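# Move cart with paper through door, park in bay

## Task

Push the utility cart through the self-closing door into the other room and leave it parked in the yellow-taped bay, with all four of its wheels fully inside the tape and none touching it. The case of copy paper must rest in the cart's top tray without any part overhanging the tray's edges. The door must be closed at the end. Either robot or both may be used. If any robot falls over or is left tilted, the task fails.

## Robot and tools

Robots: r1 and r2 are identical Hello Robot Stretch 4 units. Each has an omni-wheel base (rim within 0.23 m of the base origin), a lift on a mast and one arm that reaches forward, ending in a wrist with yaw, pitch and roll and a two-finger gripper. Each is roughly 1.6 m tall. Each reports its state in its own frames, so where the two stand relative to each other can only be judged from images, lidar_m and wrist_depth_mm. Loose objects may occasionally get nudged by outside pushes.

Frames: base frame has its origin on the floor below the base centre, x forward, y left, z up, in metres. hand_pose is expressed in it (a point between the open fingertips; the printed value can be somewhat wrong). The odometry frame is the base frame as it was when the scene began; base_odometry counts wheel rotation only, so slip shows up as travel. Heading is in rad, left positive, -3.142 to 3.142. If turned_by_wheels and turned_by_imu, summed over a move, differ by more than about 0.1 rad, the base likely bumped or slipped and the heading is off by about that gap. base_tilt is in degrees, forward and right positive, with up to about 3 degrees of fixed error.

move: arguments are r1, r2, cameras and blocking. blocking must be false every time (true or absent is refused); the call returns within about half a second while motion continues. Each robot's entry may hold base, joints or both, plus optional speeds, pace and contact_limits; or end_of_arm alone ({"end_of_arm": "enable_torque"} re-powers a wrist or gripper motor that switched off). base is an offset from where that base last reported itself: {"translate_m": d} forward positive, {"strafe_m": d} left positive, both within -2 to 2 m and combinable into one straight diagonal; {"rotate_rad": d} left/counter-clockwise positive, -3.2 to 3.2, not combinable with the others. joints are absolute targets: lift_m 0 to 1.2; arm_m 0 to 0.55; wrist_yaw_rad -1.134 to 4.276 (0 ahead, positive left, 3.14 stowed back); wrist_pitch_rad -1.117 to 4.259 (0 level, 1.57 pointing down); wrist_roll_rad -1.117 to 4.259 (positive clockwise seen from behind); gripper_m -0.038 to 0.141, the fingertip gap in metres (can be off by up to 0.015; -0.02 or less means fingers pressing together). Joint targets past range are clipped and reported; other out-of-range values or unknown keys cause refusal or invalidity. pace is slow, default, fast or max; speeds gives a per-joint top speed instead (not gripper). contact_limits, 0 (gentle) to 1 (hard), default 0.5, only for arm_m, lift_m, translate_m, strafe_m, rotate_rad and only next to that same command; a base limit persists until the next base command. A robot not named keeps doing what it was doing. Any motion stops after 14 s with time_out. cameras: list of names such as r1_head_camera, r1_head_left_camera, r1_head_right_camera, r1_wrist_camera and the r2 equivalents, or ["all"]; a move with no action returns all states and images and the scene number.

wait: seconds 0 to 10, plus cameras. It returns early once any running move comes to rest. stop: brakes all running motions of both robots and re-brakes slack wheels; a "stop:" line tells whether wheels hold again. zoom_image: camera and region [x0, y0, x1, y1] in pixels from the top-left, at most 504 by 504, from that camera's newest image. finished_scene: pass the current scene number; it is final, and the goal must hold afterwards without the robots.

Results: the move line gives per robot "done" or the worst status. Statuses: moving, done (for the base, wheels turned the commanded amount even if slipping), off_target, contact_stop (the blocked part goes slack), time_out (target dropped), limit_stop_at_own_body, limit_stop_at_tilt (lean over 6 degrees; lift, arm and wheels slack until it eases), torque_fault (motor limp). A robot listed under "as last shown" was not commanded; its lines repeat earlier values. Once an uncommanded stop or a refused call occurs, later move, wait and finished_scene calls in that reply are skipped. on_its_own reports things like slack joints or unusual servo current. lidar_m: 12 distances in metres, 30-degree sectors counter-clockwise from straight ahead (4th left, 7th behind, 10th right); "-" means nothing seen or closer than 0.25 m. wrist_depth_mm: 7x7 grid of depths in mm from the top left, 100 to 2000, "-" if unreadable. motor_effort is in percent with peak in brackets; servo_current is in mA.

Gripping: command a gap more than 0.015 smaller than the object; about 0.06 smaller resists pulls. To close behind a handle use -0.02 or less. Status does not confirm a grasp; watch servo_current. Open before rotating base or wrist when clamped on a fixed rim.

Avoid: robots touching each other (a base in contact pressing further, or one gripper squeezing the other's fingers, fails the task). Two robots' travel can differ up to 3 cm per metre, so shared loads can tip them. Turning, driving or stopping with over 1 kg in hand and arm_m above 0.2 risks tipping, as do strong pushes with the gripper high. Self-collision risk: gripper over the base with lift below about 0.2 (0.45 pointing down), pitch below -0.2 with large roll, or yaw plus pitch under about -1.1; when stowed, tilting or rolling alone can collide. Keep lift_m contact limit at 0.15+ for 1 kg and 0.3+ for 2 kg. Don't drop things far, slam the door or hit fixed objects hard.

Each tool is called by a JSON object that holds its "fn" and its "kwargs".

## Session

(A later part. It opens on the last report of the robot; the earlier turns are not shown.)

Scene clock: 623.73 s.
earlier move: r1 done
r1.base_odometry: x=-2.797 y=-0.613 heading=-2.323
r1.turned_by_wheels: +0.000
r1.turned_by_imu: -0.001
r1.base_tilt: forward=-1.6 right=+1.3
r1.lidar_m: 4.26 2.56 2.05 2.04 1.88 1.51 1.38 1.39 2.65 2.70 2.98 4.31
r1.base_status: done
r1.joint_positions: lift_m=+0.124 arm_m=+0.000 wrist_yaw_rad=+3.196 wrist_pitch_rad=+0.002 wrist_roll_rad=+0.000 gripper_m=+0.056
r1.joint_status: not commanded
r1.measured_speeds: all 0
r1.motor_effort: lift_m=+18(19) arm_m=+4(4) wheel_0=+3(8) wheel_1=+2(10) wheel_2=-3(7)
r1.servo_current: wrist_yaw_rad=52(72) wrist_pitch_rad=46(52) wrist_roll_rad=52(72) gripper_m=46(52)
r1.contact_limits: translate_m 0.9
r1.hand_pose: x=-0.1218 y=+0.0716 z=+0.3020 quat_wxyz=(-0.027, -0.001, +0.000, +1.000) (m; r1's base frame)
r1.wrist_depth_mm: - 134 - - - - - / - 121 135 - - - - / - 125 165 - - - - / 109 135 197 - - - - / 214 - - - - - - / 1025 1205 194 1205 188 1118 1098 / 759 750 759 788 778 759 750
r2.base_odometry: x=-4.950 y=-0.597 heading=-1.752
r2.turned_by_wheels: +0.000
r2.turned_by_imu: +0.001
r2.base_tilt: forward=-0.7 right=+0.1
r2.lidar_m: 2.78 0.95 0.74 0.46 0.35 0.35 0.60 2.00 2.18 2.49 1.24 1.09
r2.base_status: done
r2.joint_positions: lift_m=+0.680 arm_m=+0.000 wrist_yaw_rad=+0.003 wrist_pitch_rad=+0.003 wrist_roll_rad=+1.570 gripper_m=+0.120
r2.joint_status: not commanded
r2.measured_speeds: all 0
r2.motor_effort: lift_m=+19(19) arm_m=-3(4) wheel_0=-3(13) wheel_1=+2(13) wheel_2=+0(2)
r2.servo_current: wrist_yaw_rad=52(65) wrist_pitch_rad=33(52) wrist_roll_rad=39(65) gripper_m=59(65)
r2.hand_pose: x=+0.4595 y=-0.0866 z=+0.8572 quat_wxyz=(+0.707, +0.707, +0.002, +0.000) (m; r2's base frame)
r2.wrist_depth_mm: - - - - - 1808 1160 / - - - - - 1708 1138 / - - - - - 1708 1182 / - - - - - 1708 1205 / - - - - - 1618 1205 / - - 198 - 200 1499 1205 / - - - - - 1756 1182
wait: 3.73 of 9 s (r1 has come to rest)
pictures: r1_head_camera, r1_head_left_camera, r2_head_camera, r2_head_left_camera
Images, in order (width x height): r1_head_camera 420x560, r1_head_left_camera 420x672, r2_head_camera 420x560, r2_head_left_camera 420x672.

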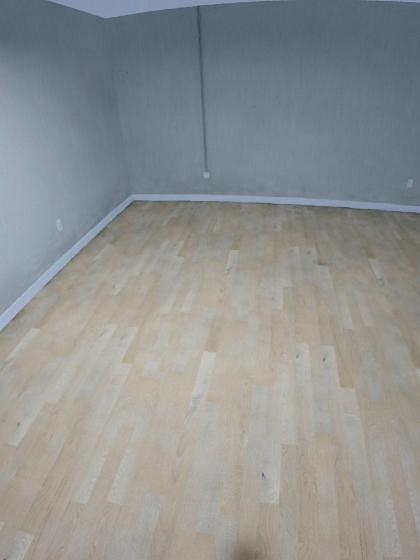

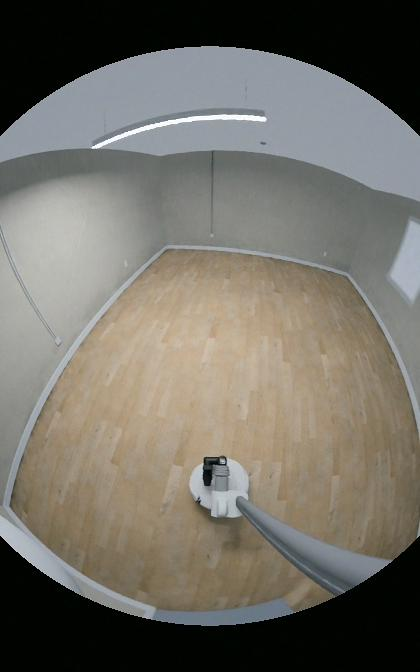

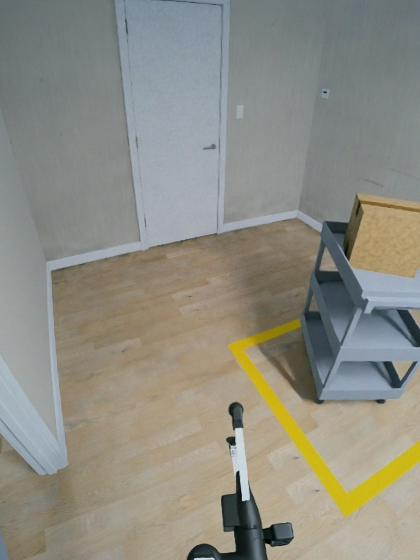

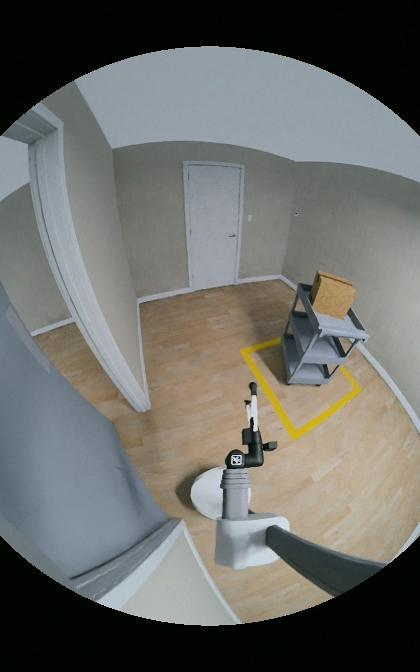

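{"fn": "move", "kwargs": {"blocking": false, "r2": {"base":{"translate_m":0.55}}}}

{"fn": "wait", "kwargs": {"seconds": 5}}

{"fn": "move", "kwargs": {"blocking": false, "r2": {"base":{"rotate_rad":-1.0}}}}

{"fn": "wait", "kwargs": {"seconds": 4, "cameras": ["r2_head_camera","r2_head_left_camera"]}}

{"fn": "zoom_image", "kwargs": {"camera": "r2_head_camera", "region": [60, 260, 360, 560]}}

{"fn": "zoom_image", "kwargs": {"camera": "r2_head_camera", "region": [60, 120, 360, 360]}}

Scene clock: 634.10 s.
move: r2 moving
r1: as last shown
r1.turned_by_imu: +0.000
r1.lidar_m: 4.24 2.54 2.06 2.03 1.90 1.49 1.49 1.63 2.60 2.69 3.00 4.31
r1.motor_effort: lift_m=+19(19) arm_m=+4(4) wheel_0=+4(4) wheel_1=+1(2) wheel_2=-3(3)
r1.servo_current: wrist_yaw_rad=52(59) wrist_pitch_rad=46(46) wrist_roll_rad=52(59) gripper_m=39(46)
r1.contact_limits: translate_m 0.9
r1.wrist_depth_mm: - 135 - - - - - / - 120 135 - - - - / - 125 166 - - - - / 108 135 196 - - - - / 213 1708 - - - - - / 1008 1229 195 1182 187 1138 1098 / 750 750 750 788 798 759 750
r2.base_odometry: x=-4.955 y=-0.627 heading=-1.751
r2.turned_by_wheels: +0.000
r2.turned_by_imu: +0.001
r2.base_tilt: forward=-0.7 right=+0.1
r2.lidar_m: 2.76 0.94 0.55 0.44 0.40 0.36 0.63 2.02 2.20 2.48 1.20 1.07
r2.base_status: translate_m moving
r2.joint_positions: lift_m=+0.680 arm_m=+0.000 wrist_yaw_rad=+0.003 wrist_pitch_rad=+0.003 wrist_roll_rad=+1.570 gripper_m=+0.120
r2.joint_status: not commanded
r2.measured_speeds: translate_m=+0.122 strafe_m=-0.001 rotate_rad=+0.005 lift_m=+0.000 arm_m=+0.000 wrist_yaw_rad=+0.000 wrist_pitch_rad=+0.000 wrist_roll_rad=+0.000
r2.motor_effort: lift_m=+18(19) arm_m=-4(4) wheel_0=+7(9) wheel_1=+7(8) wheel_2=-12(13)
r2.servo_current: wrist_yaw_rad=46(59) wrist_pitch_rad=46(46) wrist_roll_rad=52(65) gripper_m=52(52)
r2.hand_pose: x=+0.4595 y=-0.0866 z=+0.8572 quat_wxyz=(+0.707, +0.707, +0.002, +0.000) (m; r2's base frame)
r2.wrist_depth_mm: - - - - - 1756 1138 / - - - - - 1708 1118 / - - - - - 1756 1138 / - - - - - 1708 1182 / - - - - - 1618 1205 / - - 198 - 213 1499 1182 / - - - - - 1708 1205
pictures: none

Scene clock: 636.93 s.
earlier move: r2 done
r1.base_odometry: x=-2.797 y=-0.613 heading=-2.323
r1.turned_by_wheels: +0.000
r1.turned_by_imu: +0.000
r1.base_tilt: forward=-1.6 right=+1.3
r1.lidar_m: 4.26 2.58 2.04 2.03 1.87 1.50 1.48 1.66 2.59 2.69 2.97 4.32
r1.base_status: not commanded
r1.joint_positions: lift_m=+0.124 arm_m=+0.000 wrist_yaw_rad=+3.196 wrist_pitch_rad=+0.002 wrist_roll_rad=+0.000 gripper_m=+0.056
r1.joint_status: not commanded
r1.measured_speeds: all 0
r1.motor_effort: lift_m=+18(19) arm_m=+4(4) wheel_0=+3(4) wheel_1=+1(2) wheel_2=-3(3)
r1.servo_current: wrist_yaw_rad=39(72) wrist_pitch_rad=46(52) wrist_roll_rad=52(65) gripper_m=39(46)
r1.contact_limits: translate_m 0.9
r1.hand_pose: x=-0.1218 y=+0.0716 z=+0.3020 quat_wxyz=(-0.027, -0.001, +0.000, +1.000) (m; r1's base frame)
r1.wrist_depth_mm: - 135 - - - - - / - 120 135 - - - - / - 125 166 - - - - / 109 135 197 - - - - / 214 1756 - - - - - / 1025 1205 193 1205 188 1138 1118 / 750 750 750 788 768 759 768
r2.base_odometry: x=-5.048 y=-1.137 heading=-1.751
r2.turned_by_wheels: +0.000
r2.turned_by_imu: +0.001
r2.base_tilt: forward=-0.7 right=+0.1
r2.lidar_m: 2.24 1.46 0.66 0.63 0.59 0.70 0.96 2.50 2.75 2.28 0.72 0.91
r2.base_status: done
r2.joint_positions: lift_m=+0.680 arm_m=+0.000 wrist_yaw_rad=+0.003 wrist_pitch_rad=+0.003 wrist_roll_rad=+1.570 gripper_m=+0.120
r2.joint_status: not commanded
r2.measured_speeds: all 0
r2.motor_effort: lift_m=+19(19) arm_m=-4(4) wheel_0=+2(10) wheel_1=+4(9) wheel_2=-2(14)
r2.servo_current: wrist_yaw_rad=46(65) wrist_pitch_rad=33(52) wrist_roll_rad=59(65) gripper_m=59(59)
r2.hand_pose: x=+0.4595 y=-0.0866 z=+0.8572 quat_wxyz=(+0.707, +0.707, +0.002, +0.000) (m; r2's base frame)
r2.wrist_depth_mm: - - - - - 1661 1160 / - - - - - 1708 1182 / - - - - - 1708 1182 / - - - - - 1756 1205 / - - - - - 1661 1205 / - 1921 196 - 195 1499 1182 / - - - - - 1618 1182
wait: 2.83 of 5 s (r2 has come to rest)
pictures: none

Scene clock: 637.43 s.
move: r2 moving
r1: as last shown
r1.lidar_m: 4.26 2.53 2.07 2.04 1.88 1.51 1.49 1.65 2.60 2.70 2.97 4.31
r1.motor_effort: lift_m=+19(19) arm_m=+4(4) wheel_0=+3(4) wheel_1=+1(2) wheel_2=-3(3)
r1.servo_current: wrist_yaw_rad=46(59) wrist_pitch_rad=46(46) wrist_roll_rad=33(59) gripper_m=46(46)
r1.contact_limits: translate_m 0.9
r1.wrist_depth_mm: - 135 - - - - - / - 121 135 - - - - / - 125 165 - - - - / 109 135 197 - - - - / 213 1708 - - - - - / 1008 1205 193 1182 187 1138 1098 / 750 750 750 788 788 759 759
r2.base_odometry: x=-5.049 y=-1.137 heading=-2.004
r2.turned_by_wheels: -0.252
r2.turned_by_imu: -0.245
r2.base_tilt: forward=-0.7 right=+0.1
r2.lidar_m: 2.43 2.24 0.92 0.68 0.61 0.63 0.83 1.57 2.52 2.43 0.71 0.74
r2.base_status: rotate_rad moving
r2.joint_positions: lift_m=+0.680 arm_m=+0.000 wrist_yaw_rad=+0.003 wrist_pitch_rad=+0.003 wrist_roll_rad=+1.570 gripper_m=+0.120
r2.joint_status: not commanded
r2.measured_speeds: translate_m=-0.001 strafe_m=+0.000 rotate_rad=-0.975 lift_m=+0.000 arm_m=+0.000 wrist_yaw_rad=+0.000 wrist_pitch_rad=+0.000 wrist_roll_rad=+0.000
r2.motor_effort: lift_m=+19(19) arm_m=-4(4) wheel_0=+7(10) wheel_1=+11(11) wheel_2=+11(11)
r2.servo_current: wrist_yaw_rad=39(52) wrist_pitch_rad=39(46) wrist_roll_rad=39(59) gripper_m=46(59)
r2.hand_pose: x=+0.4595 y=-0.0866 z=+0.8572 quat_wxyz=(+0.707, +0.707, +0.002, +0.000) (m; r2's base frame)
r2.wrist_depth_mm: - - - - - 1464 1205 / - - - - - 1708 1160 / - - - - - 1661 1182 / - - - - - 1708 1160 / - - - - - 1618 1205 / - - 198 - 200 1499 1205 / 1983 - - - - 1708 1205
pictures: none

Scene clock: 638.63 s.
earlier move: r2 done
r1.base_odometry: x=-2.797 y=-0.613 heading=-2.323
r1.turned_by_wheels: +0.000
r1.turned_by_imu: +0.000
r1.base_tilt: forward=-1.6 right=+1.3
r1.lidar_m: 4.26 2.55 2.05 2.03 1.88 1.50 1.50 1.63 2.61 2.70 2.96 4.31
r1.base_status: not commanded
r1.joint_positions: lift_m=+0.124 arm_m=+0.000 wrist_yaw_rad=+3.196 wrist_pitch_rad=+0.002 wrist_roll_rad=+0.000 gripper_m=+0.056
r1.joint_status: not commanded
r1.measured_speeds: all 0
r1.motor_effort: lift_m=+18(19) arm_m=+4(4) wheel_0=+4(4) wheel_1=+1(2) wheel_2=-3(3)
r1.servo_current: wrist_yaw_rad=33(72) wrist_pitch_rad=33(52) wrist_roll_rad=59(65) gripper_m=39(46)
r1.contact_limits: translate_m 0.9
r1.hand_pose: x=-0.1218 y=+0.0716 z=+0.3020 quat_wxyz=(-0.027, -0.001, +0.000, +1.000) (m; r1's base frame)
r1.wrist_depth_mm: - 135 - - - - - / - 120 135 - - - - / - 125 165 - - - - / 108 135 197 - - - - / 213 1756 - - - - - / 1025 1205 193 1182 187 1138 1098 / 759 759 750 798 778 768 759
r2.base_odometry: x=-5.048 y=-1.137 heading=-2.750
r2.turned_by_wheels: -0.747
r2.turned_by_imu: -0.727
r2.base_tilt: forward=-0.7 right=+0.1
r2.lidar_m: 0.69 1.02 2.25 1.29 0.67 0.61 0.61 0.72 1.03 2.51 2.72 1.01
r2.base_status: done
r2.joint_positions: lift_m=+0.680 arm_m=+0.000 wrist_yaw_rad=+0.003 wrist_pitch_rad=+0.003 wrist_roll_rad=+1.570 gripper_m=+0.120
r2.joint_status: not commanded
r2.measured_speeds: all 0
r2.motor_effort: lift_m=+18(19) arm_m=-4(4) wheel_0=+4(11) wheel_1=+4(11) wheel_2=+4(11)
r2.servo_current: wrist_yaw_rad=46(59) wrist_pitch_rad=39(46) wrist_roll_rad=52(65) gripper_m=52(59)
r2.hand_pose: x=+0.4595 y=-0.0867 z=+0.8572 quat_wxyz=(+0.707, +0.707, +0.002, +0.000) (m; r2's base frame)
r2.wrist_depth_mm: - - - - - 1661 1138 / - - - - - 1708 1138 / - - - 820 - 1499 1060 / - - - 661 - 683 976 / - - 854 591 1160 549 539 / - - 201 530 198 535 - / - - 723 - - - 976
wait: 1.20 of 4 s (r2 has come to rest)
pictures: r2_head_camera, r2_head_left_camera
Images, in order (width x height): r2_head_camera 420x560, r2_head_left_camera 420x672.

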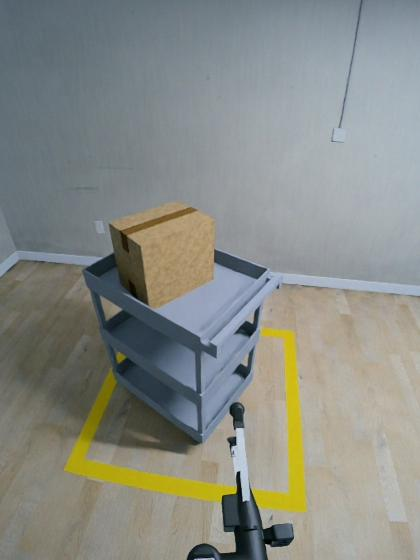

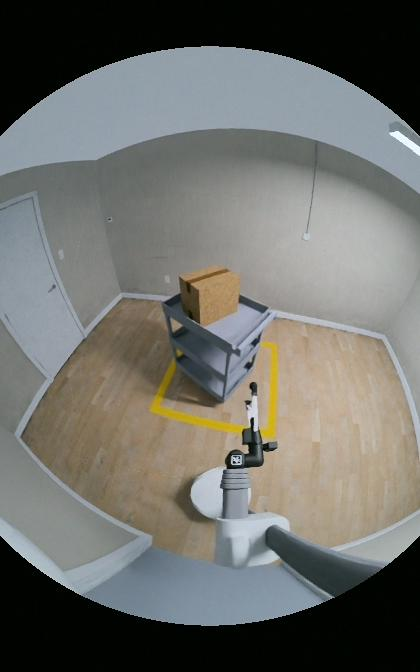

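Scaled by 1.680 from the camera's 420x560 image, which has a finer 1200x1600 frame.

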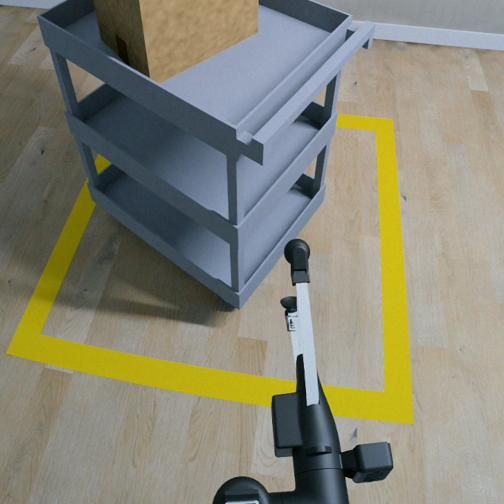

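Scaled by 1.680 from the camera's 420x560 image, which has a finer 1200x1600 frame.

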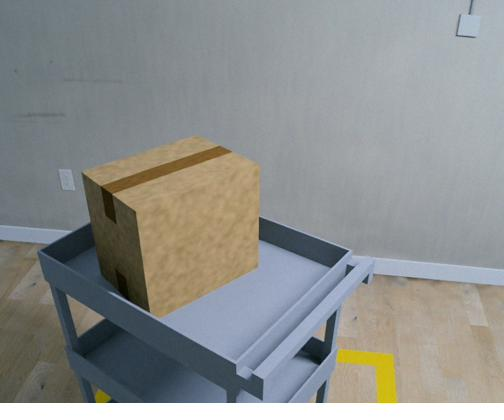

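{"fn": "move", "kwargs": {"blocking": false, "r2": {"base":{"rotate_rad":0.985}}}}

{"fn": "wait", "kwargs": {"seconds": 4}}

{"fn": "move", "kwargs": {"blocking": false, "r2": {"base":{"translate_m":-0.55,"strafe_m":-0.75}}}}

{"fn": "wait", "kwargs": {"seconds": 6, "cameras": ["r2_head_camera","r2_wrist_camera"]}}

Scene clock: 655.27 s.
move: r2 moving
r1: as last shown
r1.lidar_m: 4.25 2.55 2.06 2.04 1.86 1.51 1.50 1.65 2.60 2.69 2.95 4.33
r1.motor_effort: lift_m=+19(19) arm_m=+4(4) wheel_0=+3(4) wheel_1=+1(2) wheel_2=-3(3)
r1.servo_current: wrist_yaw_rad=59(59) wrist_pitch_rad=39(52) wrist_roll_rad=26(65) gripper_m=39(46)
r1.contact_limits: translate_m 0.9
r1.wrist_depth_mm: - 134 - - - - - / - 120 135 - - - - / - 125 166 - - - - / 109 136 198 - - - - / 214 1708 - - - - - / 1008 1229 193 1182 187 1138 1118 / 759 759 750 798 778 759 750
r2.base_odometry: x=-5.048 y=-1.137 heading=-2.499
r2.turned_by_wheels: +0.251
r2.turned_by_imu: +0.245
r2.base_tilt: forward=-0.7 right=+0.1
r2.lidar_m: 0.74 2.39 2.24 0.88 0.67 0.60 0.64 0.83 1.67 2.56 2.41 0.71
r2.base_status: rotate_rad moving
r2.joint_positions: lift_m=+0.680 arm_m=+0.000 wrist_yaw_rad=+0.002 wrist_pitch_rad=+0.003 wrist_roll_rad=+1.570 gripper_m=+0.120
r2.joint_status: not commanded
r2.measured_speeds: translate_m=-0.001 strafe_m=-0.001 rotate_rad=+0.975 lift_m=+0.000 arm_m=+0.000 wrist_yaw_rad=+0.000 wrist_pitch_rad=+0.000 wrist_roll_rad=+0.000
r2.motor_effort: lift_m=+19(19) arm_m=-3(4) wheel_0=-6(9) wheel_1=-9(9) wheel_2=-10(11)
r2.servo_current: wrist_yaw_rad=52(52) wrist_pitch_rad=39(46) wrist_roll_rad=33(52) gripper_m=52(59)
r2.hand_pose: x=+0.4595 y=-0.0867 z=+0.8572 quat_wxyz=(+0.707, +0.707, +0.002, +0.000) (m; r2's base frame)
r2.wrist_depth_mm: - - - 676 - 732 1160 / - - - 564 - 621 866 / - - 831 504 1008 512 517 / - - 768 564 1205 517 - / - - 768 741 - - - / - - 198 854 214 1499 1138 / - - - - - 1756 1205
pictures: none

Scene clock: 656.47 s.
earlier move: r2 done
r1.base_odometry: x=-2.797 y=-0.613 heading=-2.323
r1.turned_by_wheels: +0.000
r1.turned_by_imu: +0.000
r1.base_tilt: forward=-1.6 right=+1.3
r1.lidar_m: 4.26 2.55 2.06 2.04 1.83 1.51 1.49 1.65 2.62 2.69 2.94 4.29
r1.base_status: not commanded
r1.joint_positions: lift_m=+0.124 arm_m=+0.000 wrist_yaw_rad=+3.196 wrist_pitch_rad=+0.002 wrist_roll_rad=+0.000 gripper_m=+0.056
r1.joint_status: not commanded
r1.measured_speeds: all 0
r1.motor_effort: lift_m=+18(19) arm_m=+4(4) wheel_0=+3(4) wheel_1=+1(2) wheel_2=-3(3)
r1.servo_current: wrist_yaw_rad=59(72) wrist_pitch_rad=39(52) wrist_roll_rad=46(72) gripper_m=39(46)
r1.contact_limits: translate_m 0.9
r1.hand_pose: x=-0.1218 y=+0.0716 z=+0.3020 quat_wxyz=(-0.027, -0.001, +0.000, +1.000) (m; r1's base frame)
r1.wrist_depth_mm: - 135 - - - - - / - 120 135 - - - - / - 125 166 - - - - / 109 135 197 - - - - / 213 1756 - - - - - / 1025 1229 194 1182 188 1138 1118 / 750 768 768 798 788 759 759
r2.base_odometry: x=-5.048 y=-1.137 heading=-1.766
r2.turned_by_wheels: +0.733
r2.turned_by_imu: +0.714
r2.base_tilt: forward=-0.7 right=+0.1
r2.lidar_m: 2.23 1.50 0.69 0.63 0.62 0.69 0.94 2.50 2.74 2.29 0.70 0.92
r2.base_status: done
r2.joint_positions: lift_m=+0.680 arm_m=+0.000 wrist_yaw_rad=+0.002 wrist_pitch_rad=+0.003 wrist_roll_rad=+1.570 gripper_m=+0.120
r2.joint_status: not commanded
r2.measured_speeds: all 0
r2.motor_effort: lift_m=+18(19) arm_m=-3(4) wheel_0=-3(9) wheel_1=-2(9) wheel_2=-4(12)
r2.servo_current: wrist_yaw_rad=46(59) wrist_pitch_rad=39(52) wrist_roll_rad=52(59) gripper_m=46(59)
r2.hand_pose: x=+0.4595 y=-0.0867 z=+0.8572 quat_wxyz=(+0.707, +0.707, +0.002, +0.000) (m; r2's base frame)
r2.wrist_depth_mm: - - - - - 1708 1160 / - - - - - 1661 1182 / - - - - - 1708 1182 / - - - - - 1708 1205 / - - - - - 1576 1205 / - 1983 195 - 196 1499 1205 / - - - - - 1618 1205
wait: 1.20 of 4 s (r2 has come to rest)
pictures: none

Scene clock: 656.97 s.
move: r2 moving
r1: as last shown
r1.base_tilt: forward=-1.6 right=+1.2
r1.lidar_m: 4.27 2.56 2.06 2.04 1.88 1.52 1.49 1.64 2.62 2.70 2.98 4.32
r1.servo_current: wrist_yaw_rad=39(59) wrist_pitch_rad=46(46) wrist_roll_rad=46(72) gripper_m=39(46)
r1.contact_limits: translate_m 0.9
r1.wrist_depth_mm: - 135 - - - - - / - 120 135 - - - - / - 125 165 - - - - / 108 136 197 - - - - / 214 1708 - - - - - / 1008 1229 193 1182 187 1138 1118 / 750 759 759 788 778 759 759
r2.base_odometry: x=-5.070 y=-1.114 heading=-1.766
r2.turned_by_wheels: +0.000
r2.turned_by_imu: +0.000
r2.base_tilt: forward=-0.7 right=+0.1
r2.lidar_m: 2.28 1.54 0.71 0.66 0.63 0.70 0.96 2.46 2.69 2.25 0.68 0.89
r2.base_status: translate_m moving; strafe_m moving
r2.joint_positions: lift_m=+0.680 arm_m=+0.000 wrist_yaw_rad=+0.002 wrist_pitch_rad=+0.003 wrist_roll_rad=+1.570 gripper_m=+0.120
r2.joint_status: not commanded
r2.measured_speeds: translate_m=-0.073 strafe_m=-0.098 rotate_rad=+0.002 lift_m=+0.000 arm_m=+0.000 wrist_yaw_rad=+0.000 wrist_pitch_rad=+0.000 wrist_roll_rad=+0.000
r2.motor_effort: lift_m=+19(19) arm_m=-4(4) wheel_0=+7(10) wheel_1=-10(12) wheel_2=+9(10)
r2.servo_current: wrist_yaw_rad=59(59) wrist_pitch_rad=39(46) wrist_roll_rad=46(65) gripper_m=52(52)
r2.hand_pose: x=+0.4595 y=-0.0867 z=+0.8572 quat_wxyz=(+0.707, +0.707, +0.002, +0.000) (m; r2's base frame)
r2.wrist_depth_mm: - - - - - 1708 1138 / - - - - - 1661 1182 / - - - - - 1708 1205 / - - - - - 1708 1205 / - - - - - 1618 1205 / - - 196 - 196 1499 1205 / - - - - - 1756 1205
pictures: none

Scene clock: 661.07 s.
earlier move: r2 done
r1.base_odometry: x=-2.797 y=-0.613 heading=-2.323
r1.turned_by_wheels: +0.000
r1.turned_by_imu: +0.000
r1.base_tilt: forward=-1.6 right=+1.3
r1.lidar_m: 4.27 2.55 2.05 2.03 1.87 1.50 1.48 1.64 2.61 2.66 2.97 4.30
r1.base_status: not commanded
r1.joint_positions: lift_m=+0.124 arm_m=+0.000 wrist_yaw_rad=+3.196 wrist_pitch_rad=+0.002 wrist_roll_rad=+0.000 gripper_m=+0.056
r1.joint_status: not commanded
r1.measured_speeds: all 0
r1.motor_effort: lift_m=+18(19) arm_m=+4(4) wheel_0=+3(4) wheel_1=+2(2) wheel_2=-3(3)
r1.servo_current: wrist_yaw_rad=59(72) wrist_pitch_rad=46(52) wrist_roll_rad=59(78) gripper_m=33(52)
r1.contact_limits: translate_m 0.9
r1.hand_pose: x=-0.1218 y=+0.0716 z=+0.3020 quat_wxyz=(-0.027, -0.001, +0.000, +1.000) (m; r1's base frame)
r1.wrist_depth_mm: - 135 - - - - - / - 120 135 - - - - / - 125 166 - - - - / 109 135 196 - - - - / 214 1756 - - - - - / 1025 1205 194 1182 188 1160 1118 / 759 750 750 788 788 750 750
r2.base_odometry: x=-5.678 y=-0.453 heading=-1.766
r2.turned_by_wheels: +0.000
r2.turned_by_imu: -0.001
r2.base_tilt: forward=-0.8 right=+0.1
r2.lidar_m: 0.85 2.78 1.42 1.06 1.01 1.12 1.72 1.70 1.87 1.79 1.77 0.89
r2.base_status: done
r2.joint_positions: lift_m=+0.680 arm_m=+0.000 wrist_yaw_rad=+0.002 wrist_pitch_rad=+0.003 wrist_roll_rad=+1.570 gripper_m=+0.120
r2.joint_status: not commanded
r2.measured_speeds: all 0
r2.motor_effort: lift_m=+18(19) arm_m=-4(4) wheel_0=+2(12) wheel_1=-3(13) wheel_2=+4(11)
r2.servo_current: wrist_yaw_rad=46(59) wrist_pitch_rad=39(46) wrist_roll_rad=46(65) gripper_m=52(59)
r2.hand_pose: x=+0.4595 y=-0.0867 z=+0.8572 quat_wxyz=(+0.707, +0.707, +0.002, +0.000) (m; r2's base frame)
r2.wrist_depth_mm: - - - - - 1661 1098 / - - - - - 1576 1118 / - - - 891 - 691 - / - - 931 891 - 699 - / - - - 946 - 707 - / - - 199 654 213 1430 1205 / - - - - - 1708 1182
wait: 4.10 of 6 s (r2 has come to rest)
pictures: r2_head_camera, r2_wrist_camera
Images, in order (width x height): r2_head_camera 420x560, r2_wrist_camera 616x392.

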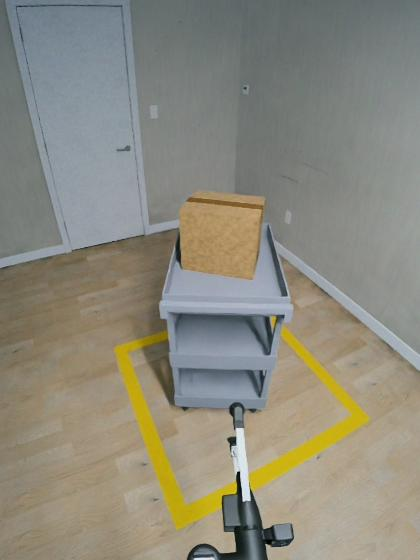

